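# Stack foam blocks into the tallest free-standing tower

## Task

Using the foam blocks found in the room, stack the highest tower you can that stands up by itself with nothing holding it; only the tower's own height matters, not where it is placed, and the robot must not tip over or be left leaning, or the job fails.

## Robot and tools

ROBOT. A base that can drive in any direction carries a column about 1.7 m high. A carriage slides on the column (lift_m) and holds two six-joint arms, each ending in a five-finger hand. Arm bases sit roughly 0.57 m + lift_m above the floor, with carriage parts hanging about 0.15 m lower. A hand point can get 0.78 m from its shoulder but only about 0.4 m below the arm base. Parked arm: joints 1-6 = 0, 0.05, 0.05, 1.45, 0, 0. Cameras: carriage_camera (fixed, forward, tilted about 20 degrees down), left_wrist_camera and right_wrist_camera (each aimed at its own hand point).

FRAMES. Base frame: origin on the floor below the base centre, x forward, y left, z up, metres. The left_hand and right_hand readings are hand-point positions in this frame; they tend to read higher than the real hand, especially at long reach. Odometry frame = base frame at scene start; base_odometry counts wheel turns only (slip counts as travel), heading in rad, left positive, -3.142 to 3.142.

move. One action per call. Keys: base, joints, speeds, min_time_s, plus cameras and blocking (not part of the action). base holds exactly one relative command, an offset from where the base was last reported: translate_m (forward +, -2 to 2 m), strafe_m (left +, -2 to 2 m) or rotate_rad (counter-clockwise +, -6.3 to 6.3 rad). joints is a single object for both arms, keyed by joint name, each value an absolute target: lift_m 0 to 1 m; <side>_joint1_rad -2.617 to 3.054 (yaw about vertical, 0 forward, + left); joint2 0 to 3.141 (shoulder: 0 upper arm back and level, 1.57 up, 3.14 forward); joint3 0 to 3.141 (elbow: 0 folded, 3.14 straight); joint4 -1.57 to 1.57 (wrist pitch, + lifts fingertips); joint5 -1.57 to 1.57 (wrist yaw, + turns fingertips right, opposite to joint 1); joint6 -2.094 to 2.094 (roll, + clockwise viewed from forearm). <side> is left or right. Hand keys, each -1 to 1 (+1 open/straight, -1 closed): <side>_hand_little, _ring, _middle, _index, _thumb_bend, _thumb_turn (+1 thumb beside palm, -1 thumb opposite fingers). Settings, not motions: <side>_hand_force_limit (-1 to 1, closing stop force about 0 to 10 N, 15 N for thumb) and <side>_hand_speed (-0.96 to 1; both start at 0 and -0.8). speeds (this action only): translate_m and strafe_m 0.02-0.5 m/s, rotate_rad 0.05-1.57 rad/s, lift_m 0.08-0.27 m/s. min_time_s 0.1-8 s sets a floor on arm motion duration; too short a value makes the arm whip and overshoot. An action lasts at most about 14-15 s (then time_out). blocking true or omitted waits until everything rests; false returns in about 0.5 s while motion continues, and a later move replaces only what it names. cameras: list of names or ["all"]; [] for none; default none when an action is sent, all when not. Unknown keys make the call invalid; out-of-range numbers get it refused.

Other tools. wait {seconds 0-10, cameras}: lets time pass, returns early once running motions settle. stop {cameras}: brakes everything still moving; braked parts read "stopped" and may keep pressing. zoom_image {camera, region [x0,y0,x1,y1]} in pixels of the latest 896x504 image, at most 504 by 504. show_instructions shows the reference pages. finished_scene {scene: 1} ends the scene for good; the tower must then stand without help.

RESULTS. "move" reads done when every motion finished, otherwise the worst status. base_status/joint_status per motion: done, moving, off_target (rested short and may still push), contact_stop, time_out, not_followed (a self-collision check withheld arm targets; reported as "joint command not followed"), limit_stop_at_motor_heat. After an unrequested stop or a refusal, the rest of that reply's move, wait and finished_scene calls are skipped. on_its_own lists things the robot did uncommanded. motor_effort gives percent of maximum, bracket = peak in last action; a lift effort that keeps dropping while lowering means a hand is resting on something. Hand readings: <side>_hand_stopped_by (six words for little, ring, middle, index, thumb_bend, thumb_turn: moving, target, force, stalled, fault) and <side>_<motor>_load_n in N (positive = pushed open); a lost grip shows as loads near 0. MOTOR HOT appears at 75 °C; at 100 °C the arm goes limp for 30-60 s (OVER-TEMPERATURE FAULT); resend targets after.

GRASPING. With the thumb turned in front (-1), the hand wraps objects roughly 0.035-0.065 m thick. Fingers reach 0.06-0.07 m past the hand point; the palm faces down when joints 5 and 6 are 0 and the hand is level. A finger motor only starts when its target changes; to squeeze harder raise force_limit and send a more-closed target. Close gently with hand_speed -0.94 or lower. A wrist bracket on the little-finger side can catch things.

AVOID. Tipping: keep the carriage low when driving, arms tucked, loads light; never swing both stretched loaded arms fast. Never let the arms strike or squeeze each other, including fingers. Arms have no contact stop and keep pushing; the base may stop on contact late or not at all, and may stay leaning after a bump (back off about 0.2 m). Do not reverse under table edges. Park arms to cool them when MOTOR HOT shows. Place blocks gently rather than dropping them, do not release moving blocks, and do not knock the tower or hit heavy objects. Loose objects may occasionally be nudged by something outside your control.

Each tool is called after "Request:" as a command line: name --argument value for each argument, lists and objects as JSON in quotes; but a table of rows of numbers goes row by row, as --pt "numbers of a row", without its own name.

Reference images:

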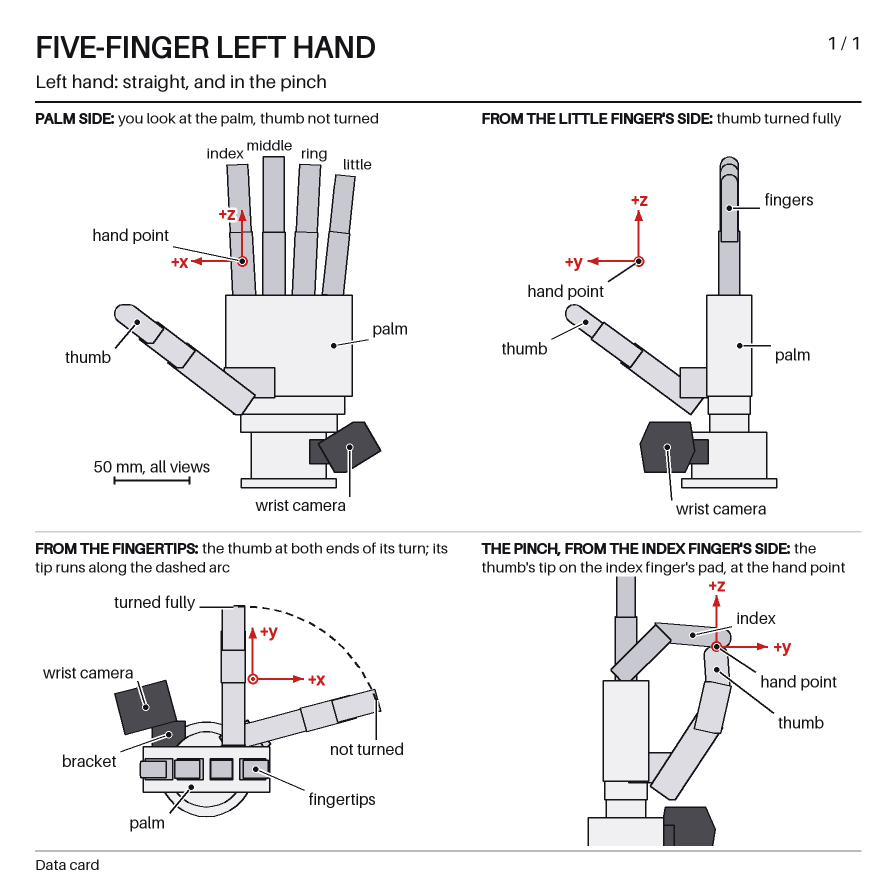

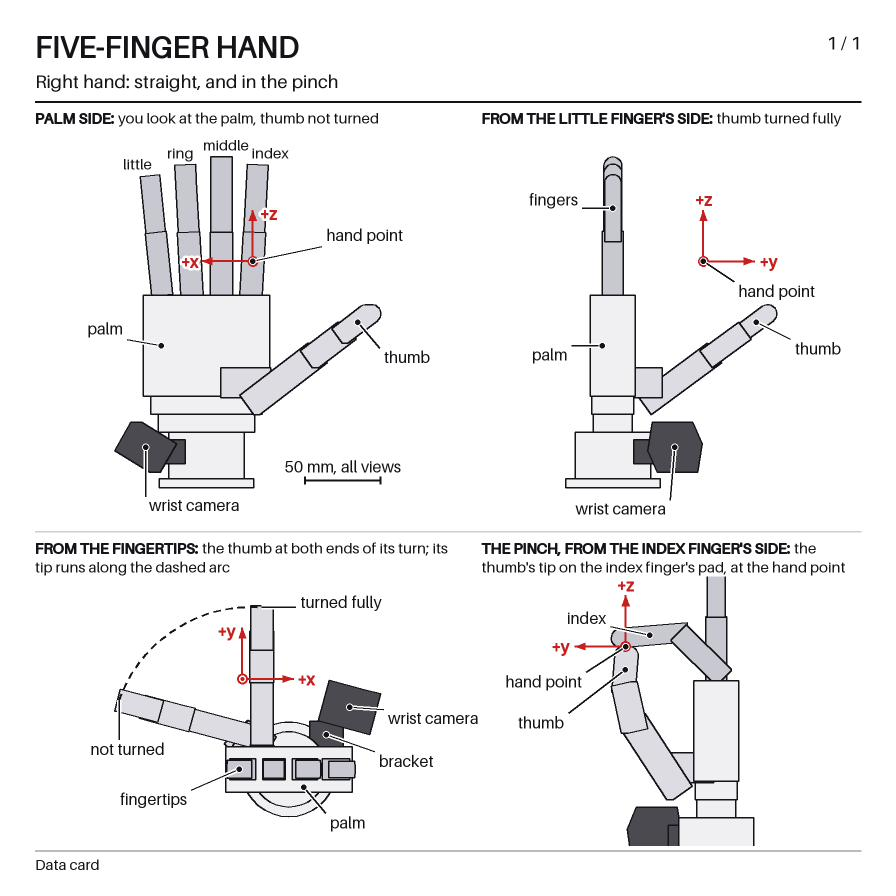

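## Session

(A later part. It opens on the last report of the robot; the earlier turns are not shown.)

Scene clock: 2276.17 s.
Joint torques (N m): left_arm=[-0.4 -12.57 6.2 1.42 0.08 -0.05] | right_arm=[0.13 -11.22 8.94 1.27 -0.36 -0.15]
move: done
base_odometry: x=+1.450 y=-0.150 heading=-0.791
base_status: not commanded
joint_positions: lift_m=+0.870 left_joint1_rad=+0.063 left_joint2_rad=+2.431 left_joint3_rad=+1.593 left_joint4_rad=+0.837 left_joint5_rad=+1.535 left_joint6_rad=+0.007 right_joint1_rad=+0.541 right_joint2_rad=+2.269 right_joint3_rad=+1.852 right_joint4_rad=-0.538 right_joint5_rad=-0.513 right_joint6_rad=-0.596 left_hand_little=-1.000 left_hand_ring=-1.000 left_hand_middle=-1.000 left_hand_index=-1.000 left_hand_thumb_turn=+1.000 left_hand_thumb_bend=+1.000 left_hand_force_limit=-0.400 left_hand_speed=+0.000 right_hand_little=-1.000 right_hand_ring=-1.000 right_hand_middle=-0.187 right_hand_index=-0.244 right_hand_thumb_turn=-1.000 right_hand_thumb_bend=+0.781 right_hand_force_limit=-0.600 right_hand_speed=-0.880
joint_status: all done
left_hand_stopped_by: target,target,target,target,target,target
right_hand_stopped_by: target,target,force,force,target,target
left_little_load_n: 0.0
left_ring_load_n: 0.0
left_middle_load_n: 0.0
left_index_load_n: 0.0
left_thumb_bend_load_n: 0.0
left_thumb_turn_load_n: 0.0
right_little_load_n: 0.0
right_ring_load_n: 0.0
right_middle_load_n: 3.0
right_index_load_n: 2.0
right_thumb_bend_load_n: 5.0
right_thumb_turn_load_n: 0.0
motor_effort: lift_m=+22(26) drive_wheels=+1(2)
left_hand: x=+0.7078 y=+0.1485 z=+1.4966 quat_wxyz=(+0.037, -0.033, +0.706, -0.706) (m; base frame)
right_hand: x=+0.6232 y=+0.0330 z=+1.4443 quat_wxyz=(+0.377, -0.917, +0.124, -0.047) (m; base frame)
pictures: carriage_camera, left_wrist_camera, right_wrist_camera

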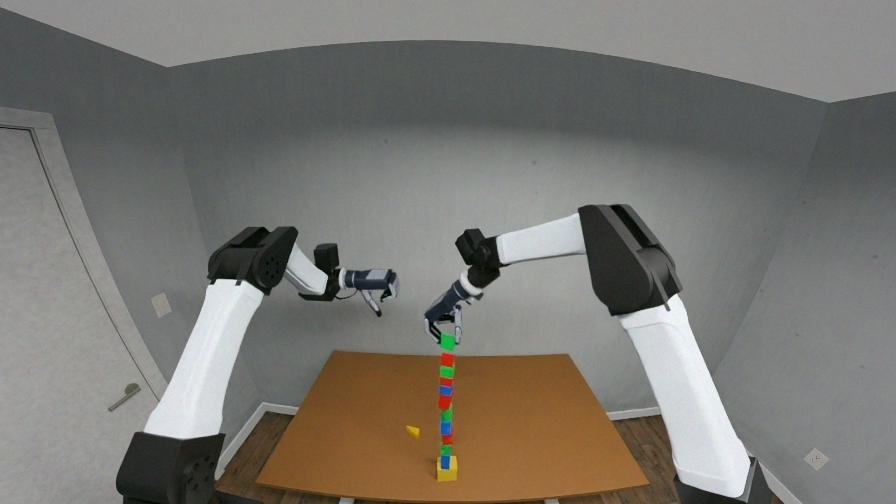

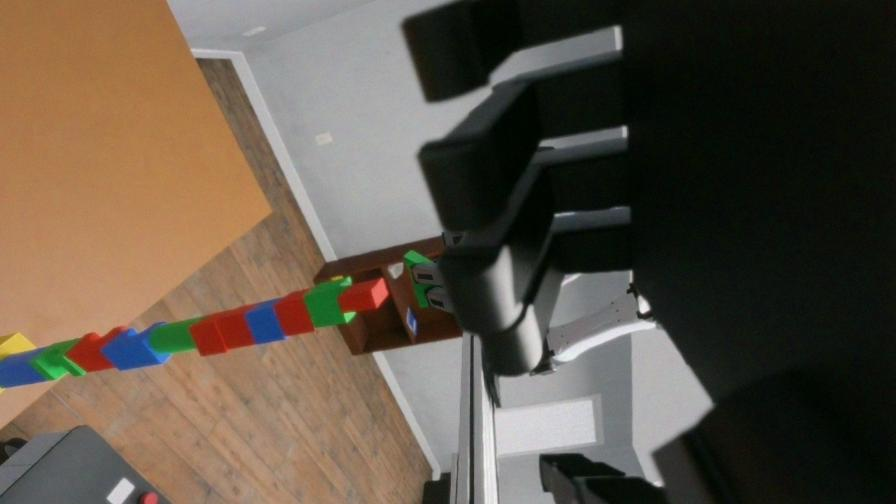

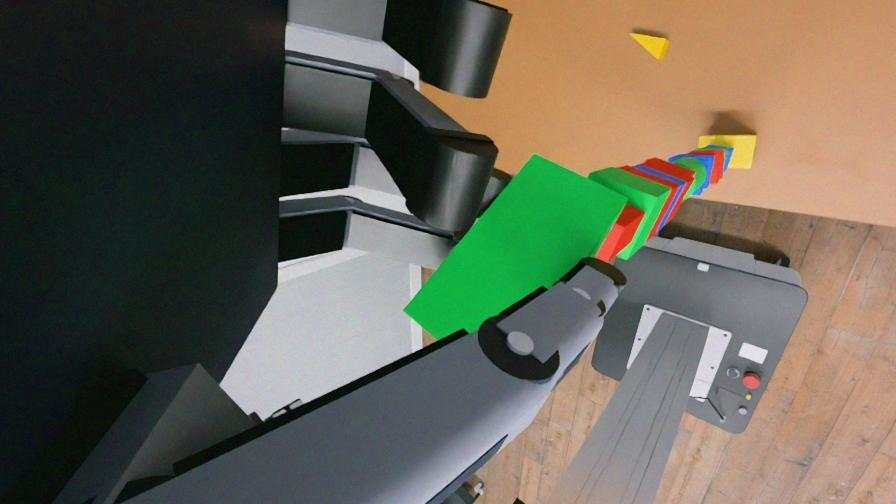

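Request:
move --joints '{"lift_m": 0.858}' --speeds '{"lift_m": 0.08}' --cameras '["all"]'

Request:
zoom_image --camera "right_wrist_camera" --region '[480, 110, 680, 310]'

Request:
zoom_image --camera "left_wrist_camera" --region '[350, 240, 450, 330]'

Request:
zoom_image --camera "carriage_camera" --region '[425, 325, 475, 395]'

Scene clock: 2282.90 s.
Joint torques (N m): left_arm=[-0.49 -12.64 6.28 1.36 0.07 -0.05] | right_arm=[0.1 -11.66 8.69 1.28 -0.35 -0.12]
move: done
base_odometry: x=+1.450 y=-0.150 heading=-0.791
base_status: not commanded
joint_positions: lift_m=+0.858 left_joint1_rad=+0.063 left_joint2_rad=+2.432 left_joint3_rad=+1.593 left_joint4_rad=+0.837 left_joint5_rad=+1.536 left_joint6_rad=+0.007 right_joint1_rad=+0.541 right_joint2_rad=+2.273 right_joint3_rad=+1.855 right_joint4_rad=-0.540 right_joint5_rad=-0.513 right_joint6_rad=-0.596 left_hand_little=-1.000 left_hand_ring=-1.000 left_hand_middle=-1.000 left_hand_index=-1.000 left_hand_thumb_turn=+1.000 left_hand_thumb_bend=+1.000 left_hand_force_limit=-0.400 left_hand_speed=+0.000 right_hand_little=-1.000 right_hand_ring=-1.000 right_hand_middle=-0.187 right_hand_index=-0.244 right_hand_thumb_turn=-1.000 right_hand_thumb_bend=+0.781 right_hand_force_limit=-0.600 right_hand_speed=-0.880
joint_status: all done
left_hand_stopped_by: target,target,target,target,target,target
right_hand_stopped_by: target,target,force,force,target,target
left_little_load_n: 0.0
left_ring_load_n: 0.0
left_middle_load_n: 0.0
left_index_load_n: 0.0
left_thumb_bend_load_n: 0.0
left_thumb_turn_load_n: 0.0
right_little_load_n: 0.0
right_ring_load_n: 0.0
right_middle_load_n: 3.0
right_index_load_n: 2.0
right_thumb_bend_load_n: 4.5
right_thumb_turn_load_n: 0.0
motor_effort: lift_m=+23(24) drive_wheels=+1(2)
left_hand: x=+0.7077 y=+0.1485 z=+1.4844 quat_wxyz=(+0.037, -0.033, +0.706, -0.706) (m; base frame)
right_hand: x=+0.6230 y=+0.0330 z=+1.4310 quat_wxyz=(+0.376, -0.917, +0.124, -0.045) (m; base frame)
pictures: carriage_camera, left_wrist_camera, right_wrist_camera

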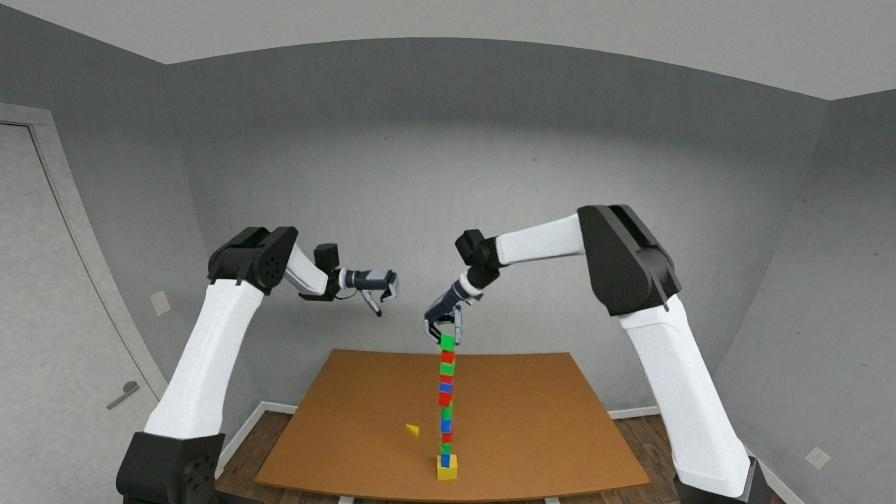

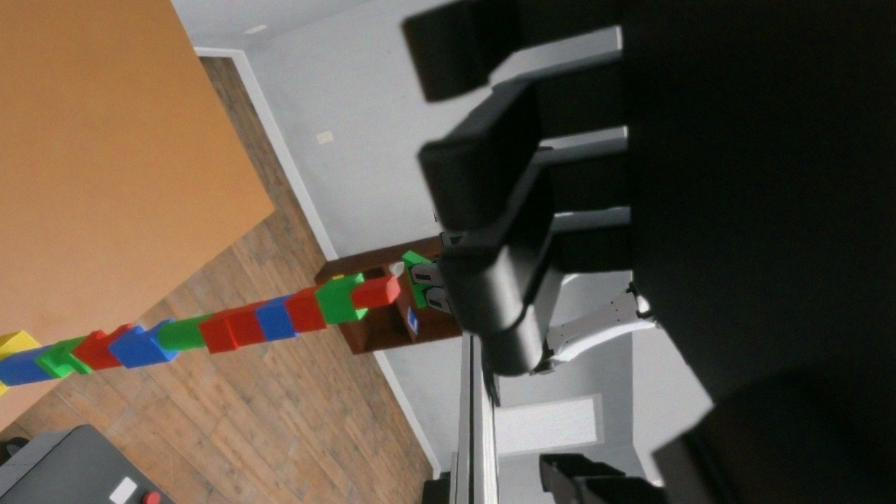

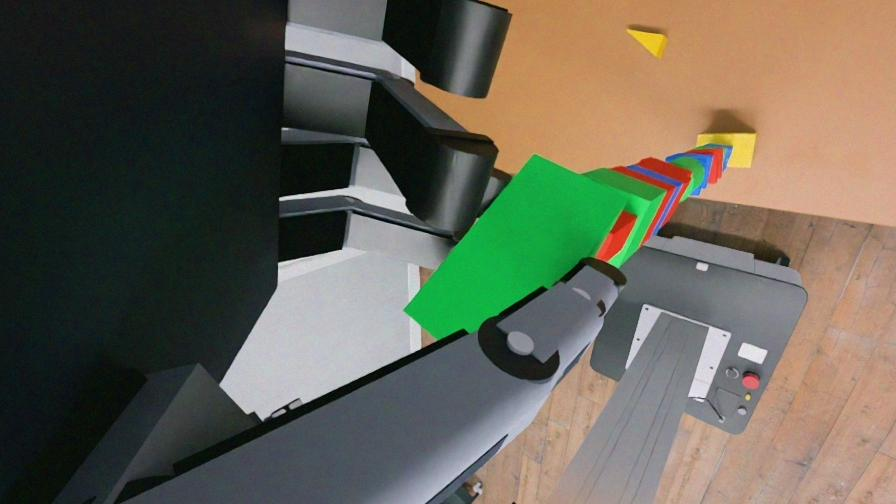

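Scaled by 2.520 from the camera's 896x504 image, which has a finer 1280x720 frame.

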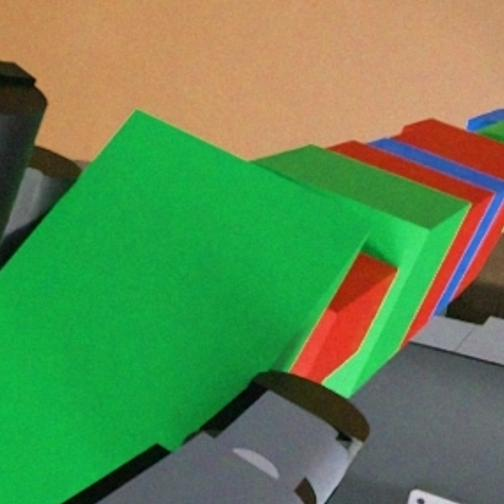

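Scaled by 5.040 from the camera's 896x504 image, which has a finer 1280x720 frame.

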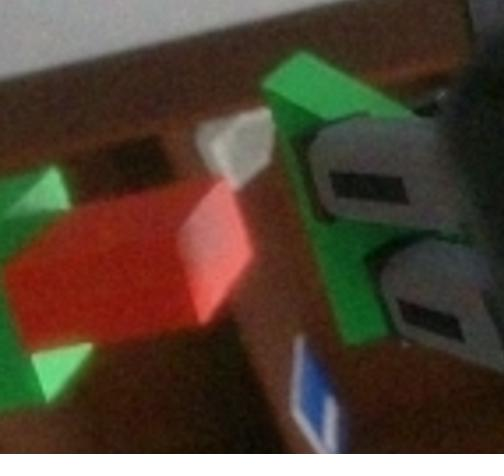

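Scaled by 7.200 from the camera's 896x504 image, which has a finer 1280x720 frame.

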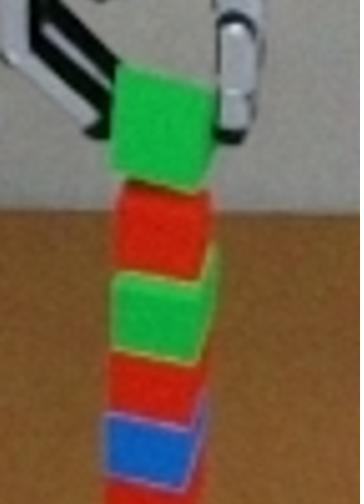

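Request:
move --joints '{"lift_m": 0.852}' --speeds '{"lift_m": 0.08}' --cameras '["all"]'

Request:
zoom_image --camera "right_wrist_camera" --region '[560, 170, 660, 290]'

Request:
zoom_image --camera "left_wrist_camera" --region '[350, 240, 450, 330]'

Request:
zoom_image --camera "carriage_camera" --region '[425, 325, 475, 375]'

Scene clock: 2294.17 s.
Joint torques (N m): left_arm=[-0.35 -12.98 6.28 1.39 0.06 -0.05] | right_arm=[0.08 -11.82 8.53 1.34 -0.34 -0.15]
move: done
base_odometry: x=+1.450 y=-0.150 heading=-0.791
base_status: not commanded
joint_positions: lift_m=+0.852 left_joint1_rad=+0.063 left_joint2_rad=+2.435 left_joint3_rad=+1.593 left_joint4_rad=+0.836 left_joint5_rad=+1.537 left_joint6_rad=+0.007 right_joint1_rad=+0.541 right_joint2_rad=+2.275 right_joint3_rad=+1.856 right_joint4_rad=-0.545 right_joint5_rad=-0.514 right_joint6_rad=-0.596 left_hand_little=-1.000 left_hand_ring=-1.000 left_hand_middle=-1.000 left_hand_index=-1.000 left_hand_thumb_turn=+1.000 left_hand_thumb_bend=+1.000 left_hand_force_limit=-0.400 left_hand_speed=+0.000 right_hand_little=-1.000 right_hand_ring=-1.000 right_hand_middle=-0.187 right_hand_index=-0.244 right_hand_thumb_turn=-1.000 right_hand_thumb_bend=+0.781 right_hand_force_limit=-0.600 right_hand_speed=-0.880
joint_status: all done
left_hand_stopped_by: target,target,target,target,target,target
right_hand_stopped_by: target,target,force,force,target,target
left_little_load_n: 0.0
left_ring_load_n: 0.0
left_middle_load_n: 0.0
left_index_load_n: 0.0
left_thumb_bend_load_n: 0.0
left_thumb_turn_load_n: -0.5
right_little_load_n: 0.0
right_ring_load_n: 0.0
right_middle_load_n: 3.0
right_index_load_n: 2.0
right_thumb_bend_load_n: 4.5
right_thumb_turn_load_n: 0.0
motor_effort: lift_m=+22(24) drive_wheels=+1(2)
left_hand: x=+0.7074 y=+0.1485 z=+1.4770 quat_wxyz=(+0.035, -0.034, +0.706, -0.706) (m; base frame)
right_hand: x=+0.6222 y=+0.0326 z=+1.4240 quat_wxyz=(+0.375, -0.918, +0.125, -0.043) (m; base frame)
pictures: carriage_camera, left_wrist_camera, right_wrist_camera

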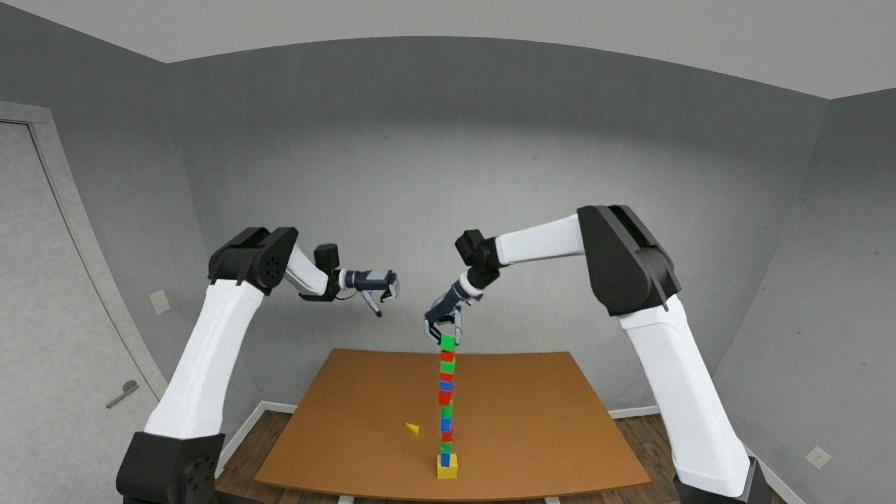

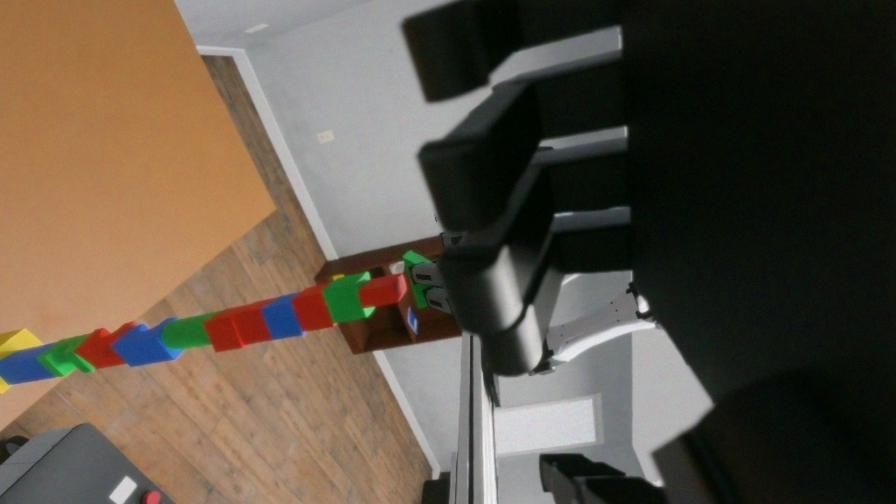

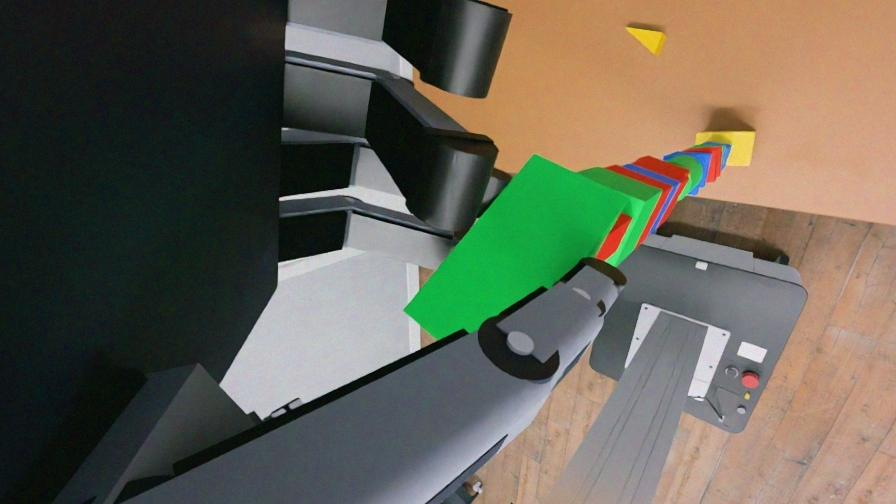

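Scaled by 4.200 from the camera's 896x504 image, which has a finer 1280x720 frame.

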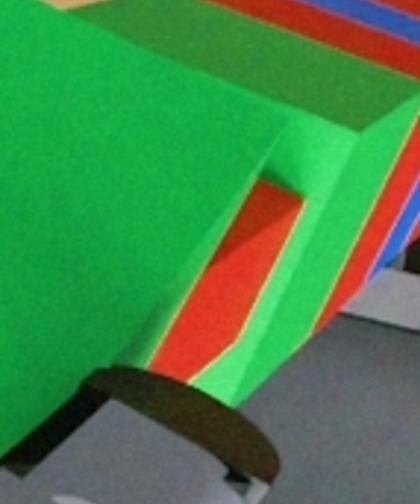

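Scaled by 5.040 from the camera's 896x504 image, which has a finer 1280x720 frame.

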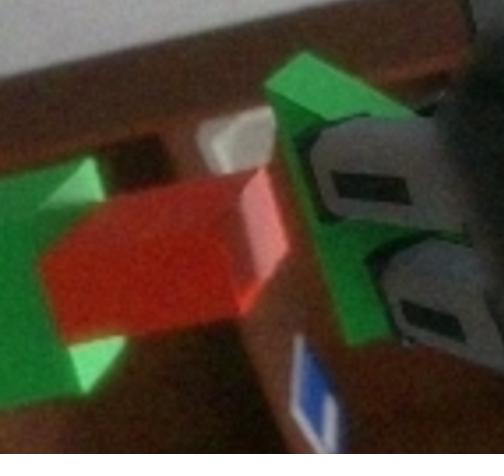

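Scaled by 10.080 from the camera's 896x504 image, which has a finer 1280x720 frame.

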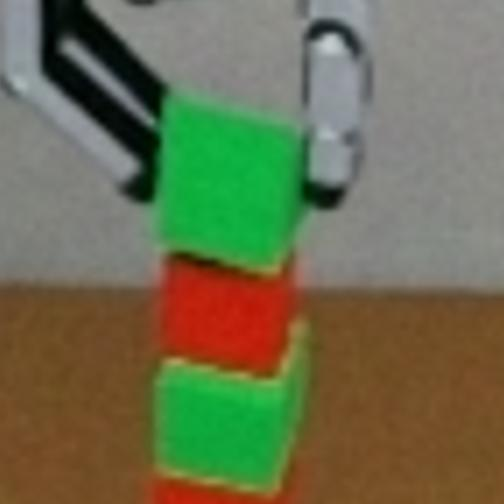

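Request:
move --joints '{"lift_m": 0.846}' --speeds '{"lift_m": 0.08}' --cameras '["all"]'

Request:
zoom_image --camera "left_wrist_camera" --region '[370, 240, 450, 330]'

Request:
zoom_image --camera "carriage_camera" --region '[425, 325, 475, 375]'

Scene clock: 2299.80 s.
Joint torques (N m): left_arm=[-0.47 -12.96 6.27 1.42 0.07 -0.06] | right_arm=[0.21 -12 8.38 1.38 -0.34 -0.15]
move: done
base_odometry: x=+1.450 y=-0.150 heading=-0.791
base_status: not commanded
joint_positions: lift_m=+0.846 left_joint1_rad=+0.063 left_joint2_rad=+2.437 left_joint3_rad=+1.593 left_joint4_rad=+0.835 left_joint5_rad=+1.537 left_joint6_rad=+0.007 right_joint1_rad=+0.541 right_joint2_rad=+2.277 right_joint3_rad=+1.857 right_joint4_rad=-0.547 right_joint5_rad=-0.514 right_joint6_rad=-0.596 left_hand_little=-1.000 left_hand_ring=-1.000 left_hand_middle=-1.000 left_hand_index=-1.000 left_hand_thumb_turn=+1.000 left_hand_thumb_bend=+1.000 left_hand_force_limit=-0.400 left_hand_speed=+0.000 right_hand_little=-1.000 right_hand_ring=-1.000 right_hand_middle=-0.187 right_hand_index=-0.244 right_hand_thumb_turn=-1.000 right_hand_thumb_bend=+0.781 right_hand_force_limit=-0.600 right_hand_speed=-0.880
joint_status: all done
left_hand_stopped_by: target,target,target,target,target,target
right_hand_stopped_by: target,target,force,force,target,target
left_little_load_n: 0.0
left_ring_load_n: 0.0
left_middle_load_n: 0.0
left_index_load_n: 0.0
left_thumb_bend_load_n: 0.0
left_thumb_turn_load_n: 0.0
right_little_load_n: 0.0
right_ring_load_n: 0.0
right_middle_load_n: 2.5
right_index_load_n: 2.0
right_thumb_bend_load_n: 4.5
right_thumb_turn_load_n: 0.5
motor_effort: lift_m=+23(25) drive_wheels=+1(2)
left_hand: x=+0.7072 y=+0.1485 z=+1.4701 quat_wxyz=(+0.034, -0.035, +0.706, -0.706) (m; base frame)
right_hand: x=+0.6219 y=+0.0324 z=+1.4171 quat_wxyz=(+0.374, -0.918, +0.125, -0.042) (m; base frame)
pictures: carriage_camera, left_wrist_camera, right_wrist_camera

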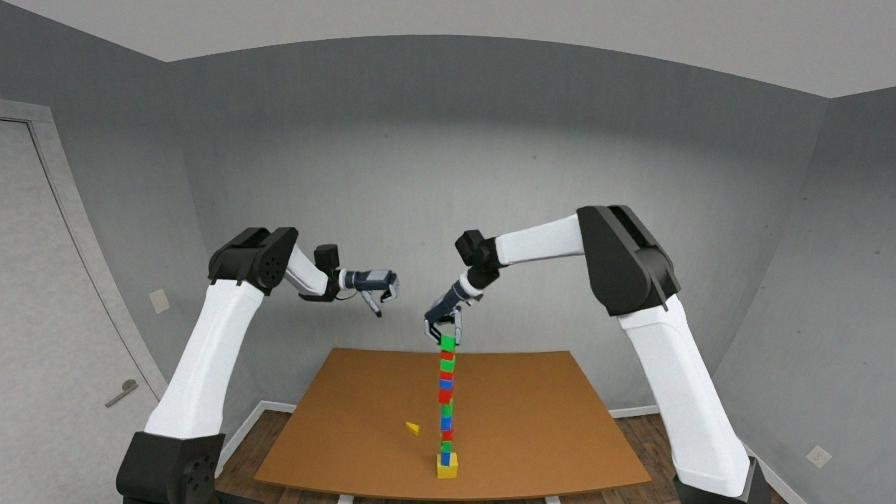

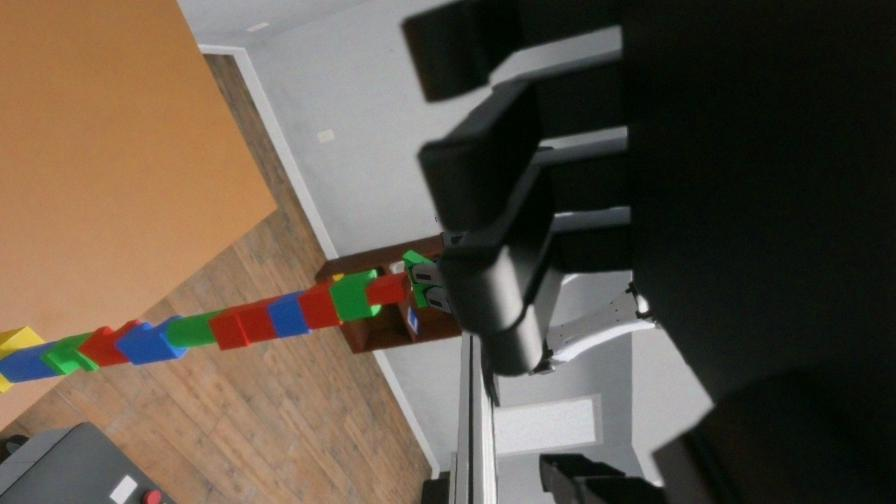

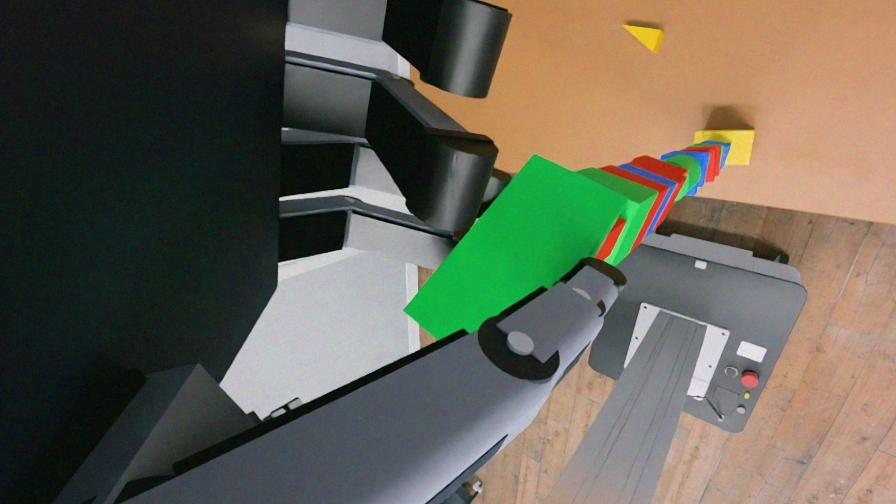

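Scaled by 5.600 from the camera's 896x504 image, which has a finer 1280x720 frame.

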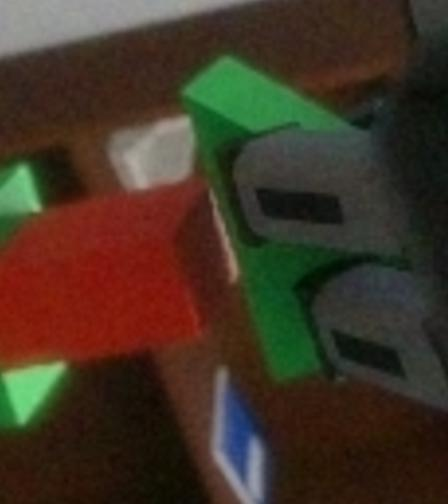

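Scaled by 10.080 from the camera's 896x504 image, which has a finer 1280x720 frame.

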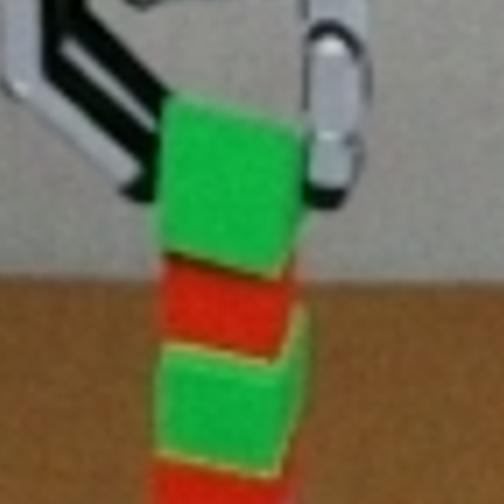

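Request:
zoom_image --camera "left_wrist_camera" --region '[350, 250, 430, 320]'

Request:
zoom_image --camera "right_wrist_camera" --region '[560, 170, 660, 290]'

Scaled by 6.300 from the camera's 896x504 image, which has a finer 1280x720 frame.

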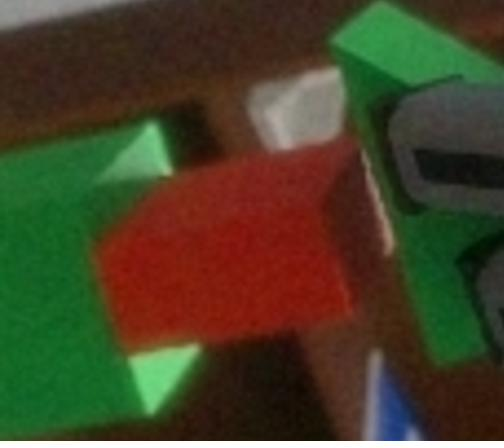

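Scaled by 4.200 from the camera's 896x504 image, which has a finer 1280x720 frame.

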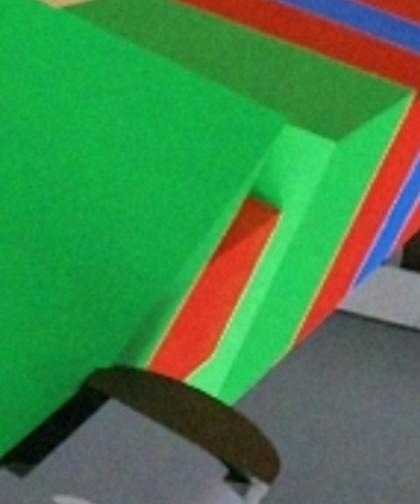

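Request:
move --joints '{"lift_m": 0.841}' --speeds '{"lift_m": 0.08}' --cameras '["all"]'

Request:
zoom_image --camera "left_wrist_camera" --region '[350, 250, 430, 320]'

Request:
zoom_image --camera "carriage_camera" --region '[425, 325, 475, 375]'

Scene clock: 2307.87 s.
Joint torques (N m): left_arm=[-0.38 -13.11 6.26 1.42 0.08 -0.05] | right_arm=[0.21 -12.14 8.29 1.34 -0.34 -0.14]
move: done
base_odometry: x=+1.450 y=-0.150 heading=-0.791
base_status: not commanded
joint_positions: lift_m=+0.841 left_joint1_rad=+0.063 left_joint2_rad=+2.439 left_joint3_rad=+1.593 left_joint4_rad=+0.835 left_joint5_rad=+1.537 left_joint6_rad=+0.007 right_joint1_rad=+0.541 right_joint2_rad=+2.278 right_joint3_rad=+1.858 right_joint4_rad=-0.547 right_joint5_rad=-0.514 right_joint6_rad=-0.596 left_hand_little=-1.000 left_hand_ring=-1.000 left_hand_middle=-1.000 left_hand_index=-1.000 left_hand_thumb_turn=+1.000 left_hand_thumb_bend=+1.000 left_hand_force_limit=-0.400 left_hand_speed=+0.000 right_hand_little=-1.000 right_hand_ring=-1.000 right_hand_middle=-0.187 right_hand_index=-0.244 right_hand_thumb_turn=-1.000 right_hand_thumb_bend=+0.781 right_hand_force_limit=-0.600 right_hand_speed=-0.880
joint_status: all done
left_hand_stopped_by: target,target,target,target,target,target
right_hand_stopped_by: target,target,force,force,target,target
left_little_load_n: 0.0
left_ring_load_n: 0.0
left_middle_load_n: 0.0
left_index_load_n: 0.0
left_thumb_bend_load_n: 0.0
left_thumb_turn_load_n: -0.5
right_little_load_n: 0.0
right_ring_load_n: 0.0
right_middle_load_n: 3.0
right_index_load_n: 2.0
right_thumb_bend_load_n: 4.5
right_thumb_turn_load_n: 0.0
motor_effort: lift_m=+21(23) drive_wheels=+1(2)
left_hand: x=+0.7071 y=+0.1485 z=+1.4642 quat_wxyz=(+0.033, -0.035, +0.706, -0.706) (m; base frame)
right_hand: x=+0.6218 y=+0.0324 z=+1.4116 quat_wxyz=(+0.374, -0.918, +0.125, -0.042) (m; base frame)
pictures: carriage_camera, left_wrist_camera, right_wrist_camera

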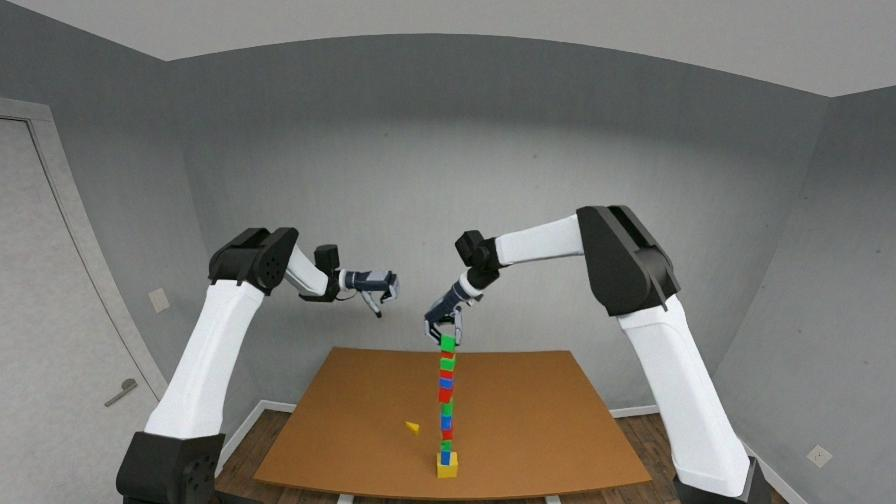

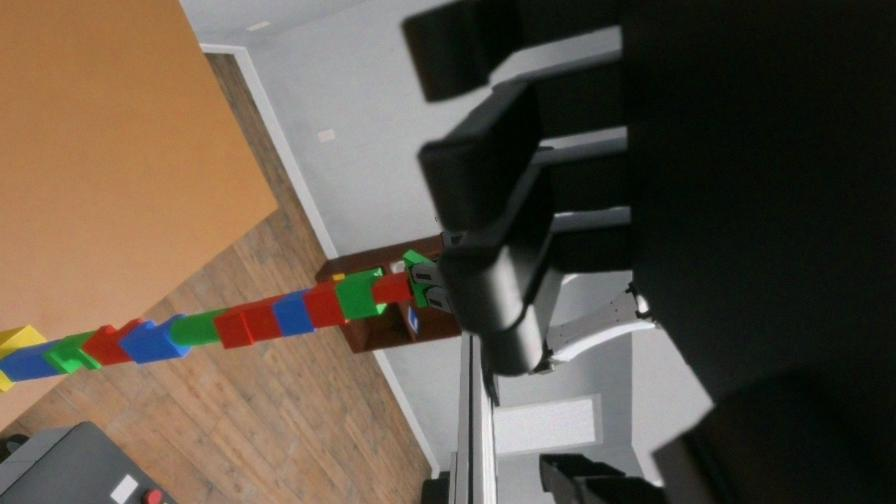

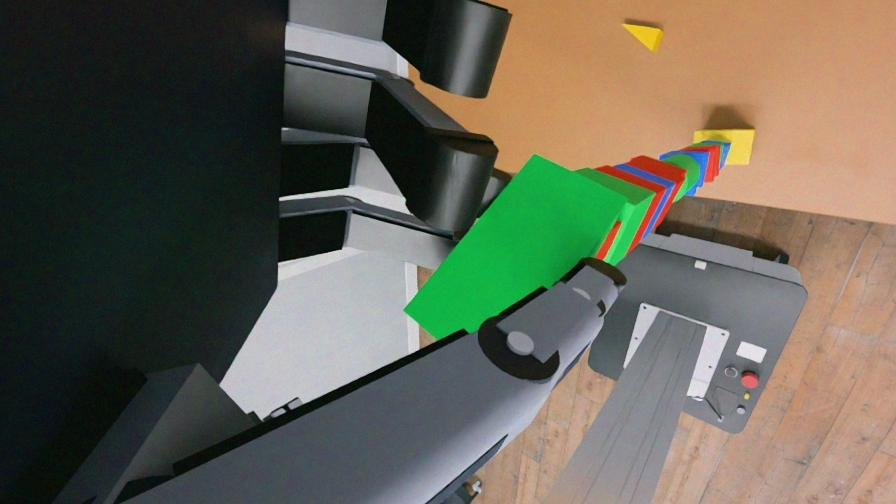

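Scaled by 6.300 from the camera's 896x504 image, which has a finer 1280x720 frame.

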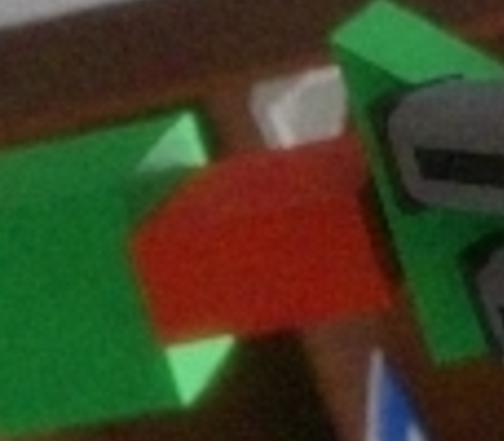

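Scaled by 10.080 from the camera's 896x504 image, which has a finer 1280x720 frame.

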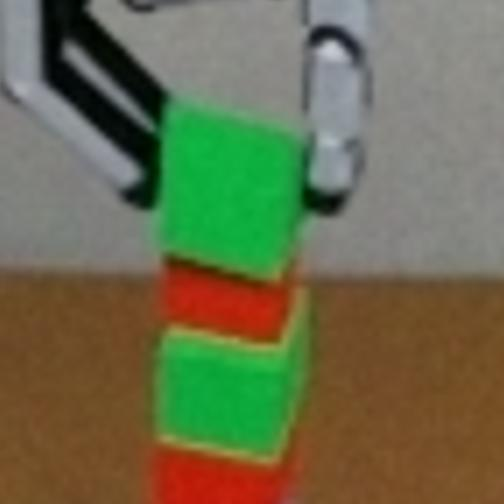

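Request:
move --joints '{"lift_m": 0.8388}' --speeds '{"lift_m": 0.08}' --cameras '["left_wrist_camera", "carriage_camera"]'

Request:
zoom_image --camera "left_wrist_camera" --region '[350, 250, 430, 320]'

Request:
zoom_image --camera "carriage_camera" --region '[425, 325, 475, 375]'

Scene clock: 2309.53 s.
Joint torques (N m): left_arm=[-0.42 -13.35 6.28 1.42 0.07 -0.05] | right_arm=[0.21 -12.21 8.4 1.32 -0.35 -0.13]
move: done
base_odometry: x=+1.450 y=-0.150 heading=-0.791
base_status: not commanded
joint_positions: lift_m=+0.839 left_joint1_rad=+0.063 left_joint2_rad=+2.439 left_joint3_rad=+1.593 left_joint4_rad=+0.835 left_joint5_rad=+1.537 left_joint6_rad=+0.007 right_joint1_rad=+0.541 right_joint2_rad=+2.278 right_joint3_rad=+1.858 right_joint4_rad=-0.544 right_joint5_rad=-0.515 right_joint6_rad=-0.596 left_hand_little=-1.000 left_hand_ring=-1.000 left_hand_middle=-1.000 left_hand_index=-1.000 left_hand_thumb_turn=+1.000 left_hand_thumb_bend=+1.000 left_hand_force_limit=-0.400 left_hand_speed=+0.000 right_hand_little=-1.000 right_hand_ring=-1.000 right_hand_middle=-0.187 right_hand_index=-0.244 right_hand_thumb_turn=-1.000 right_hand_thumb_bend=+0.781 right_hand_force_limit=-0.600 right_hand_speed=-0.880
joint_status: all done
left_hand_stopped_by: target,target,target,target,target,target
right_hand_stopped_by: target,target,force,force,target,target
left_little_load_n: 0.0
left_ring_load_n: 0.0
left_middle_load_n: 0.0
left_index_load_n: 0.0
left_thumb_bend_load_n: 0.0
left_thumb_turn_load_n: 0.0
right_little_load_n: 0.5
right_ring_load_n: 0.0
right_middle_load_n: 3.0
right_index_load_n: 2.0
right_thumb_bend_load_n: 5.0
right_thumb_turn_load_n: 0.5
motor_effort: lift_m=+22(23) drive_wheels=+1(2)
left_hand: x=+0.7071 y=+0.1485 z=+1.4621 quat_wxyz=(+0.033, -0.035, +0.706, -0.706) (m; base frame)
right_hand: x=+0.6225 y=+0.0329 z=+1.4099 quat_wxyz=(+0.375, -0.918, +0.125, -0.043) (m; base frame)
pictures: carriage_camera, left_wrist_camera

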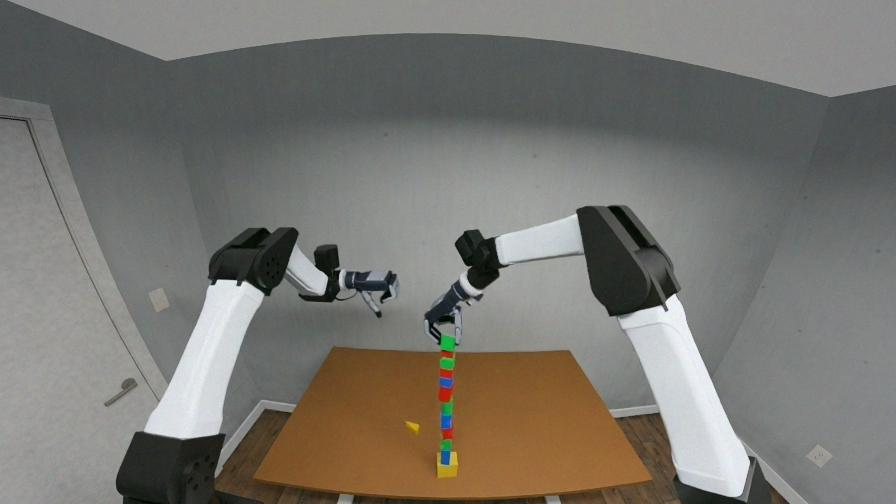

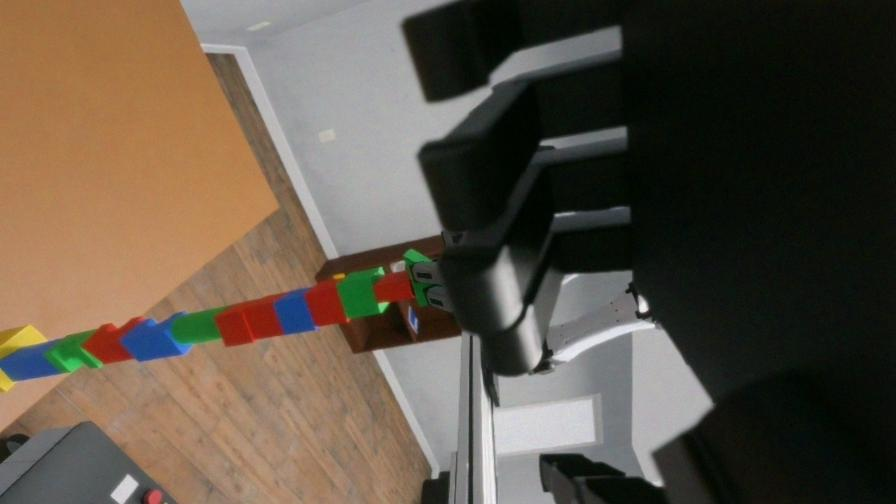

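Scaled by 6.300 from the camera's 896x504 image, which has a finer 1280x720 frame.

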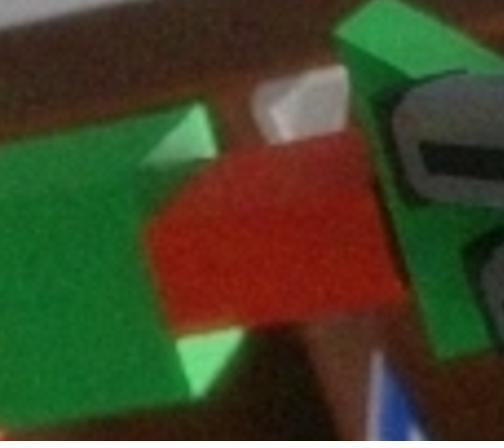

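Scaled by 10.080 from the camera's 896x504 image, which has a finer 1280x720 frame.

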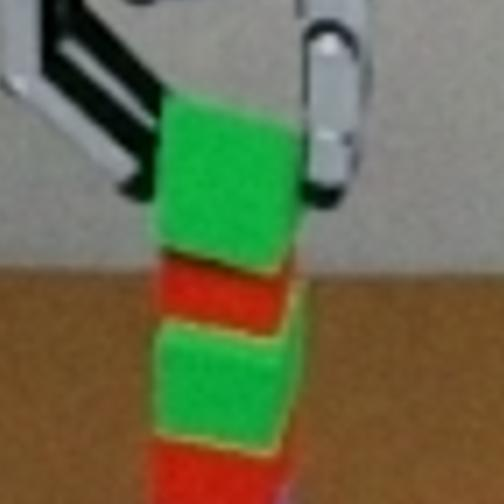

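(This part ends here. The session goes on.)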